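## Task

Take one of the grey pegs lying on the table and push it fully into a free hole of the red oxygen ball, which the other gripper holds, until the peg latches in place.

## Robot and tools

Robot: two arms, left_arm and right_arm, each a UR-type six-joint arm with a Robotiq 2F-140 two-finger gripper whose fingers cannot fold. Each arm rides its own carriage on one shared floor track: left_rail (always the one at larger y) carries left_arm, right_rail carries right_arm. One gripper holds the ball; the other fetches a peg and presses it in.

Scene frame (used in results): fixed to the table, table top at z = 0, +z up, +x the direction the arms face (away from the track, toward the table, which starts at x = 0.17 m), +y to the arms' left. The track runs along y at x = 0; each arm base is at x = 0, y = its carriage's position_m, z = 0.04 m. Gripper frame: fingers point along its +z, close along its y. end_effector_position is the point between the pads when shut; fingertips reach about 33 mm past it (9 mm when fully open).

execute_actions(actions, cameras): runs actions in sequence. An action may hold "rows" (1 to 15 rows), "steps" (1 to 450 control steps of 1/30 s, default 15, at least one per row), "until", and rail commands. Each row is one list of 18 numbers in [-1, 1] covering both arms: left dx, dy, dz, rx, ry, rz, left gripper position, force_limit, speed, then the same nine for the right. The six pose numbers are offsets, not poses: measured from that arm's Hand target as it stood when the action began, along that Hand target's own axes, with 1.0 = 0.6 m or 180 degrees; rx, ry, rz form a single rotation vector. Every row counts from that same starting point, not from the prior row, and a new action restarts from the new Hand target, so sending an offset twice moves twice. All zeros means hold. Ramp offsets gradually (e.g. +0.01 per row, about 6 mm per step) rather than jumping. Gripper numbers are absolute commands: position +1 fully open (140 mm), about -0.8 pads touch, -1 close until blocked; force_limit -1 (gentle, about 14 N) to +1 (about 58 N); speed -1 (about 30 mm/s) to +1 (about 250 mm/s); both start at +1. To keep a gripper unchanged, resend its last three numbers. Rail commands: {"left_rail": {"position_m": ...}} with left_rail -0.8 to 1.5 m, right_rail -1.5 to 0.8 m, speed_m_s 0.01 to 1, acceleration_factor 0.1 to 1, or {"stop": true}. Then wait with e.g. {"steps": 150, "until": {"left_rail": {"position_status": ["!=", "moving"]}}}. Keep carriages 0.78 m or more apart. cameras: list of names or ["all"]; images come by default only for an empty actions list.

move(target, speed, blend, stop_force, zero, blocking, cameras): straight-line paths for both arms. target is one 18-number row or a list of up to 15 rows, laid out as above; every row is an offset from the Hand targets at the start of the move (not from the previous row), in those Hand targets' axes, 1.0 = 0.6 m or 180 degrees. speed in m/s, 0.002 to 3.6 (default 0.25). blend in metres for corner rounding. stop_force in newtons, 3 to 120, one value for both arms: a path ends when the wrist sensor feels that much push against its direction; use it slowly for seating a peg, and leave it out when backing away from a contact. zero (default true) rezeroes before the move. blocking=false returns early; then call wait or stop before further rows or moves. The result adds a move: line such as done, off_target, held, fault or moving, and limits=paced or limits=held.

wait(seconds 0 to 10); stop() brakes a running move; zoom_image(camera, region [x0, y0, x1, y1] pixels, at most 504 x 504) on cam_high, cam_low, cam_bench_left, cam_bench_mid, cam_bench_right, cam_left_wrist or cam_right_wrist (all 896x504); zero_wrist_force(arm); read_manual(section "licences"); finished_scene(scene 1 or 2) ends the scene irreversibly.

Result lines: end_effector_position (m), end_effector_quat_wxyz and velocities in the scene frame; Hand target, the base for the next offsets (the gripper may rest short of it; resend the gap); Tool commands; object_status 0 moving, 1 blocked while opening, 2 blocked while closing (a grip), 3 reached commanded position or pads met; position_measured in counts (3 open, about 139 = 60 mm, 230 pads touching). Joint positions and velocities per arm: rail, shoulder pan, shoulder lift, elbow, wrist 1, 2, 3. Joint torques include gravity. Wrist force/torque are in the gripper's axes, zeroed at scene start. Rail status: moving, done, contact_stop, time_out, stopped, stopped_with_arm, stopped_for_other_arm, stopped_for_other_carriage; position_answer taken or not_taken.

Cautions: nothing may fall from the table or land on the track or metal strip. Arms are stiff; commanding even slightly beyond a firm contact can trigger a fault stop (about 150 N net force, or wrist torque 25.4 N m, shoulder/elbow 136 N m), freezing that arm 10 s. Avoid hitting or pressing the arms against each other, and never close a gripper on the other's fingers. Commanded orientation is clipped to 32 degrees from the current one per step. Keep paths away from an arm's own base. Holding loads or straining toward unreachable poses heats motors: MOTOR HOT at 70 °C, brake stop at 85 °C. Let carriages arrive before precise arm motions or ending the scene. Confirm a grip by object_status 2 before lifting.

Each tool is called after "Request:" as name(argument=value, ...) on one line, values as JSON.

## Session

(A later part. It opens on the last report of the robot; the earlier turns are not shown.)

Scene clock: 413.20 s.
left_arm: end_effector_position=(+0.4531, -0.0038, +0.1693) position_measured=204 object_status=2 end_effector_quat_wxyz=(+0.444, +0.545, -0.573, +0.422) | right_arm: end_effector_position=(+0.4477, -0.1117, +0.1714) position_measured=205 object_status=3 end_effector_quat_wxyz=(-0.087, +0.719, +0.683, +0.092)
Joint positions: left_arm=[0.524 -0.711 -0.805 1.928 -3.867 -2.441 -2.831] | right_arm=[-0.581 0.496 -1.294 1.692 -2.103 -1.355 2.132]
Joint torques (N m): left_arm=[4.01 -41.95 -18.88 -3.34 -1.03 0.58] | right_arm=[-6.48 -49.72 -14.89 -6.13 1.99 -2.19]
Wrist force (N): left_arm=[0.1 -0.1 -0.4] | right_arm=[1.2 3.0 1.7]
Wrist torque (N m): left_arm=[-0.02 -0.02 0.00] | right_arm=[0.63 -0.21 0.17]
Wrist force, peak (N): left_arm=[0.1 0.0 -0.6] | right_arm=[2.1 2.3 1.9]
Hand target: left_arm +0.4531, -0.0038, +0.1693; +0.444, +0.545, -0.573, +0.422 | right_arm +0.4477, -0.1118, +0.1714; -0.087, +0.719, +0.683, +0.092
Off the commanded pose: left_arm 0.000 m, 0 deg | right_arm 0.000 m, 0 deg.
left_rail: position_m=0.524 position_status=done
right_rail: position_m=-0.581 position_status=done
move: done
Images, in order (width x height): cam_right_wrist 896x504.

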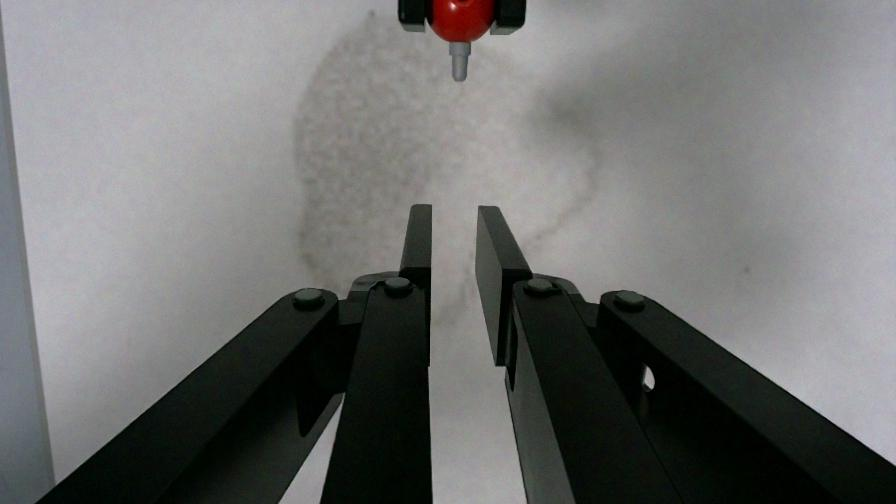

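Request:
move(target=[0,0,0,0,0,0,-1,1,1,0.083,0,0,0,0,0,-0.6,1,-1], speed=0.1)

Request:
execute_actions(actions=[{"rows":[[0,0,0,0,0,0,-1,1,1,0,0,0,0,0,0,-1,1,-1]],"steps":40}], cameras=["cam_right_wrist"])

Request:
move(target=[0,0,0,0,0,0,-1,1,1,0.0057,0,0,0,0,0,-1,1,-1], speed=0.008, stop_force=75, cameras=["cam_right_wrist"])

Request:
zoom_image(camera="cam_right_wrist", region=[420, 130, 490, 230])

Scene clock: 424.60 s.
left_arm: end_effector_position=(+0.4531, -0.0038, +0.1693) position_measured=204 object_status=2 end_effector_quat_wxyz=(+0.444, +0.545, -0.573, +0.422) | right_arm: end_effector_position=(+0.4502, -0.0639, +0.1839) position_measured=205 object_status=3 end_effector_quat_wxyz=(-0.087, +0.719, +0.683, +0.092)
Joint positions: left_arm=[0.524 -0.711 -0.805 1.928 -3.867 -2.441 -2.831] | right_arm=[-0.581 0.563 -1.225 1.569 -2.063 -1.364 2.201]
Joint torques (N m): left_arm=[7.22 -38.93 -19.28 -3.33 -1.99 0.49] | right_arm=[6.8 -32.06 -32.37 -0.4 -1.36 2.41]
Wrist force (N): left_arm=[0.0 0.2 -0.2] | right_arm=[1.1 2.3 1.7]
Wrist torque (N m): left_arm=[0.04 -0.01 0.00] | right_arm=[0.49 -0.18 0.04]
Wrist force, peak (N): left_arm=[0.0 -0.2 -0.5] | right_arm=[1.3 3.1 1.8]
Hand target: left_arm +0.4531, -0.0038, +0.1693; +0.444, +0.545, -0.573, +0.422 | right_arm +0.4502, -0.0637, +0.1839; -0.087, +0.719, +0.683, +0.092
Off the commanded pose: left_arm 0.000 m, 0 deg | right_arm 0.000 m, 0 deg.
left_rail: position_m=0.524 position_status=done
right_rail: position_m=-0.581 position_status=done
move: done

Scene clock: 426.13 s.
left_arm: end_effector_position=(+0.4531, -0.0038, +0.1693) position_measured=204 object_status=2 end_effector_quat_wxyz=(+0.444, +0.545, -0.573, +0.422) | right_arm: end_effector_position=(+0.4502, -0.0637, +0.1839) position_measured=228 object_status=2 end_effector_quat_wxyz=(-0.087, +0.719, +0.683, +0.092)
Joint positions: left_arm=[0.524 -0.711 -0.805 1.928 -3.867 -2.441 -2.831] | right_arm=[-0.581 0.564 -1.225 1.568 -2.062 -1.364 2.201]
Joint torques (N m): left_arm=[7.6 -36.62 -18.04 -3.22 -1.99 0.52] | right_arm=[3.71 -32.86 -33.64 -4.83 -1.39 2.46]
Wrist force (N): left_arm=[-1.0 -2.3 -1.9] | right_arm=[-0.4 0.4 0.5]
Wrist torque (N m): left_arm=[0.02 -0.05 0.00] | right_arm=[0.58 -0.22 0.00]
Wrist force, peak (N): left_arm=[-1.0 -2.4 -2.0] | right_arm=[1.0 2.7 1.6]
Hand target: left_arm +0.4531, -0.0038, +0.1693; +0.444, +0.545, -0.573, +0.422 | right_arm +0.4502, -0.0637, +0.1839; -0.087, +0.719, +0.683, +0.092
Off the commanded pose: left_arm 0.000 m, 0 deg | right_arm 0.000 m, 0 deg.
left_rail: position_m=0.524 position_status=done
right_rail: position_m=-0.581 position_status=done
Images, in order (width x height): cam_right_wrist 896x504.

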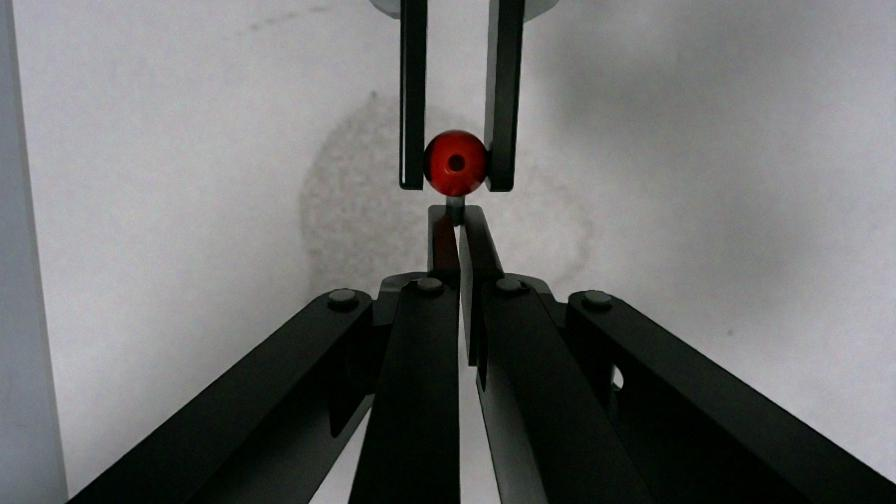

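Scene clock: 427.67 s.
left_arm: end_effector_position=(+0.4531, -0.0038, +0.1693) position_measured=204 object_status=2 end_effector_quat_wxyz=(+0.444, +0.545, -0.573, +0.422) | right_arm: end_effector_position=(+0.4504, -0.0605, +0.1847) position_measured=228 object_status=2 end_effector_quat_wxyz=(-0.087, +0.719, +0.683, +0.092)
Joint positions: left_arm=[0.524 -0.711 -0.805 1.928 -3.867 -2.441 -2.831] | right_arm=[-0.581 0.568 -1.22 1.559 -2.059 -1.365 2.205]
Joint torques (N m): left_arm=[-34.48 -35.24 -19.99 1.98 -0.05 0.27] | right_arm=[30.82 -45.52 -53.33 -13.2 15.56 2.43]
Wrist force (N): left_arm=[0.3 0.9 -56.5] | right_arm=[-57.0 3.1 2.1]
Wrist torque (N m): left_arm=[-0.05 -0.04 0.00] | right_arm=[0.46 -1.76 0.00]
Wrist force, peak (N): left_arm=[-0.1 1.2 -56.8] | right_arm=[-57.6 3.6 1.7]
Hand target: left_arm +0.4531, -0.0038, +0.1693; +0.444, +0.545, -0.573, +0.422 | right_arm +0.4504, -0.0604, +0.1848; -0.087, +0.719, +0.683, +0.092
Off the commanded pose: left_arm 0.000 m, 0 deg | right_arm 0.000 m, 0 deg.
left_rail: position_m=0.524 position_status=done
right_rail: position_m=-0.581 position_status=done
move: done
Images, in order (width x height): cam_right_wrist 896x504.

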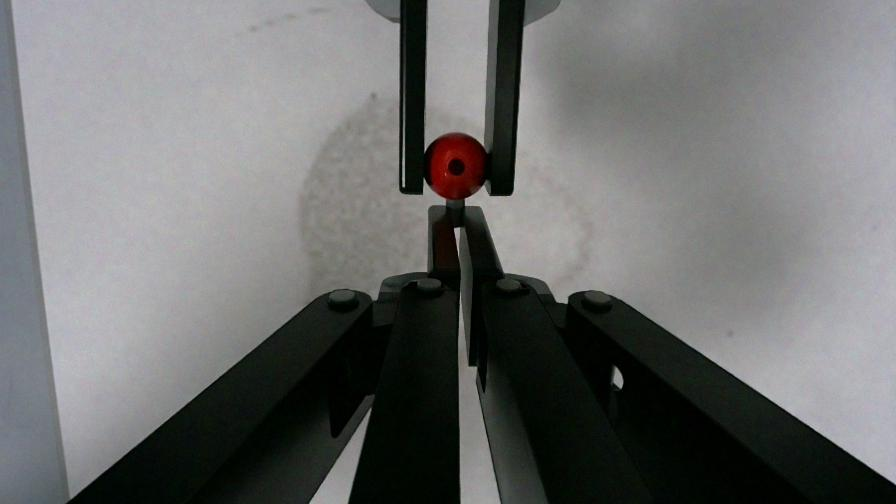

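Scaled by 5.040 from the camera's 896x504 image, which has a finer 1280x720 frame.

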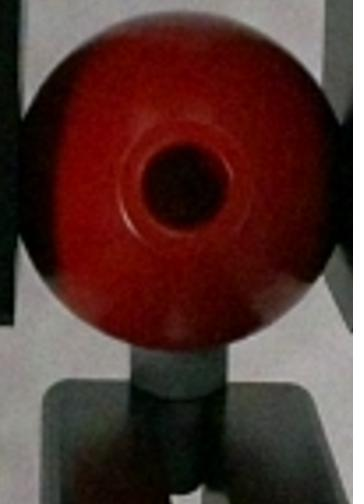

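Request:
move(target=[0,0,0,0,0,0,-1,1,1,-0.0048,0,0,0,0,0,-1,1,-1], speed=0.01)

Request:
execute_actions(actions=[{"rows":[[0,0,0,0,0,0,-1,1,1,0,0,0,0,0,0,-0.6,1,-1]],"steps":30}])

Request:
move(target=[0,0,0,0,0,0,-1,1,1,-0.083,0,0,0,0,0,-0.6,1,-1], speed=0.1, cameras=["cam_right_wrist","cam_left_wrist"])

Request:
zoom_image(camera="cam_right_wrist", region=[442, 28, 478, 64])

Scene clock: 432.90 s.
left_arm: end_effector_position=(+0.4531, -0.0038, +0.1693) position_measured=204 object_status=2 end_effector_quat_wxyz=(+0.444, +0.545, -0.573, +0.422) | right_arm: end_effector_position=(+0.4502, -0.0629, +0.1842) position_measured=228 object_status=2 end_effector_quat_wxyz=(-0.087, +0.719, +0.683, +0.092)
Joint positions: left_arm=[0.524 -0.711 -0.805 1.928 -3.867 -2.441 -2.831] | right_arm=[-0.581 0.565 -1.224 1.566 -2.062 -1.364 2.202]
Joint torques (N m): left_arm=[-8.65 -32.51 -19.14 -0.13 1.33 0.41] | right_arm=[-4.45 -58.36 -21.01 -8.49 2.46 -2.39]
Wrist force (N): left_arm=[3.8 -0.5 -7.8] | right_arm=[-6.8 1.9 5.3]
Wrist torque (N m): left_arm=[-0.02 0.13 0.00] | right_arm=[0.51 -0.44 0.14]
Wrist force, peak (N): left_arm=[0.1 0.8 -57.0] | right_arm=[-57.6 3.2 2.0]
Hand target: left_arm +0.4531, -0.0038, +0.1693; +0.444, +0.545, -0.573, +0.422 | right_arm +0.4502, -0.0632, +0.1840; -0.087, +0.719, +0.683, +0.092
Off the commanded pose: left_arm 0.000 m, 0 deg | right_arm 0.000 m, 0 deg.
left_rail: position_m=0.524 position_status=done
right_rail: position_m=-0.581 position_status=done
move: done

Scene clock: 434.10 s.
left_arm: end_effector_position=(+0.4531, -0.0038, +0.1693) position_measured=204 object_status=2 end_effector_quat_wxyz=(+0.444, +0.545, -0.573, +0.422) | right_arm: end_effector_position=(+0.4502, -0.0632, +0.1841) position_measured=205 object_status=3 end_effector_quat_wxyz=(-0.087, +0.719, +0.683, +0.092)
Joint positions: left_arm=[0.524 -0.711 -0.805 1.928 -3.867 -2.441 -2.831] | right_arm=[-0.581 0.564 -1.224 1.567 -2.062 -1.364 2.202]
Joint torques (N m): left_arm=[8.77 -33.54 -18.64 -3.36 -0.73 0.37] | right_arm=[-7.6 -42.49 -14.19 -0.72 -1.37 -2.5]
Wrist force (N): left_arm=[0.1 -0.1 -0.3] | right_arm=[1.4 2.1 2.3]
Wrist torque (N m): left_arm=[-0.02 -0.03 0.00] | right_arm=[0.45 -0.24 0.17]
Wrist force, peak (N): left_arm=[3.9 -0.5 -6.8] | right_arm=[-5.6 2.0 5.3]
Hand target: left_arm +0.4531, -0.0038, +0.1693; +0.444, +0.545, -0.573, +0.422 | right_arm +0.4502, -0.0632, +0.1840; -0.087, +0.719, +0.683, +0.092
Off the commanded pose: left_arm 0.000 m, 0 deg | right_arm 0.000 m, 0 deg.
left_rail: position_m=0.524 position_status=done
right_rail: position_m=-0.581 position_status=done

Scene clock: 435.23 s.
left_arm: end_effector_position=(+0.4531, -0.0038, +0.1693) position_measured=204 object_status=2 end_effector_quat_wxyz=(+0.444, +0.545, -0.573, +0.422) | right_arm: end_effector_position=(+0.4478, -0.1112, +0.1716) position_measured=205 object_status=3 end_effector_quat_wxyz=(-0.087, +0.719, +0.683, +0.092)
Joint positions: left_arm=[0.524 -0.711 -0.805 1.928 -3.867 -2.441 -2.831] | right_arm=[-0.581 0.497 -1.293 1.69 -2.102 -1.355 2.133]
Joint torques (N m): left_arm=[9.37 -33.9 -19.38 -3.33 -2.04 0.34] | right_arm=[-8.09 -50.76 -14.89 -6.06 2.08 -2.78]
Wrist force (N): left_arm=[0.0 -0.4 -0.2] | right_arm=[1.5 2.6 2.4]
Wrist torque (N m): left_arm=[-0.07 0.00 0.00] | right_arm=[0.54 -0.25 0.17]
Wrist force, peak (N): left_arm=[-0.2 0.1 -0.5] | right_arm=[1.5 2.8 2.5]
Hand target: left_arm +0.4531, -0.0038, +0.1693; +0.444, +0.545, -0.573, +0.422 | right_arm +0.4478, -0.1113, +0.1715; -0.087, +0.719, +0.683, +0.092
Off the commanded pose: left_arm 0.000 m, 0 deg | right_arm 0.000 m, 0 deg.
left_rail: position_m=0.524 position_status=done
right_rail: position_m=-0.581 position_status=done
move: done
Images, in order (width x height): cam_left_wrist 896x504, cam_right_wrist 896x504.

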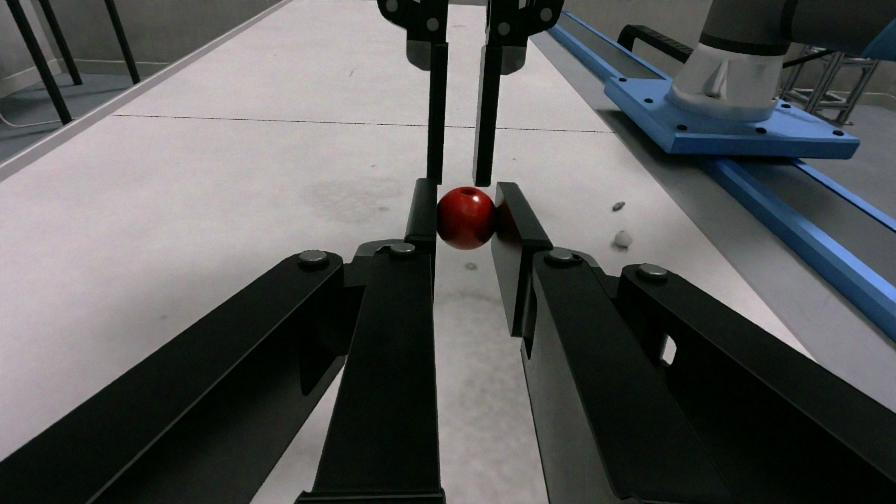

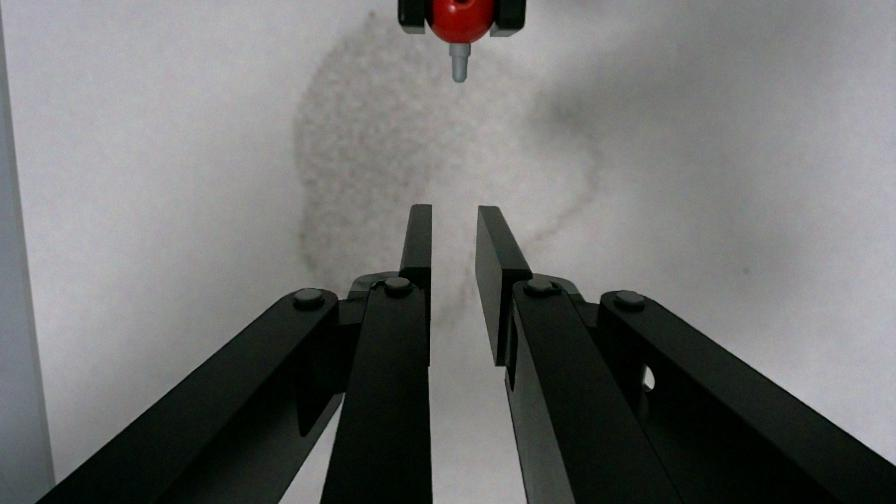

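Scaled by 14.000 from the camera's 896x504 image, which has a finer 1280x720 frame.

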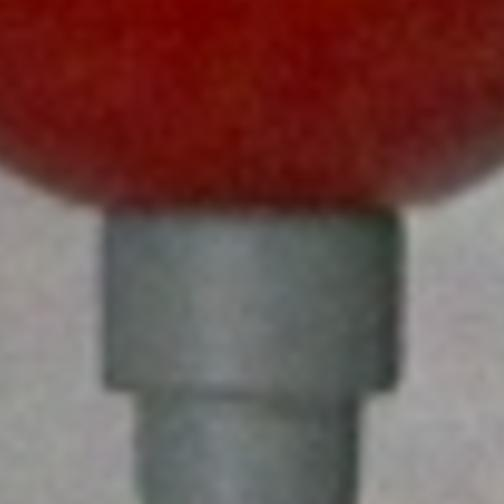

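Request:
finished_scene(scene=1)

The scene is finished: the task was done.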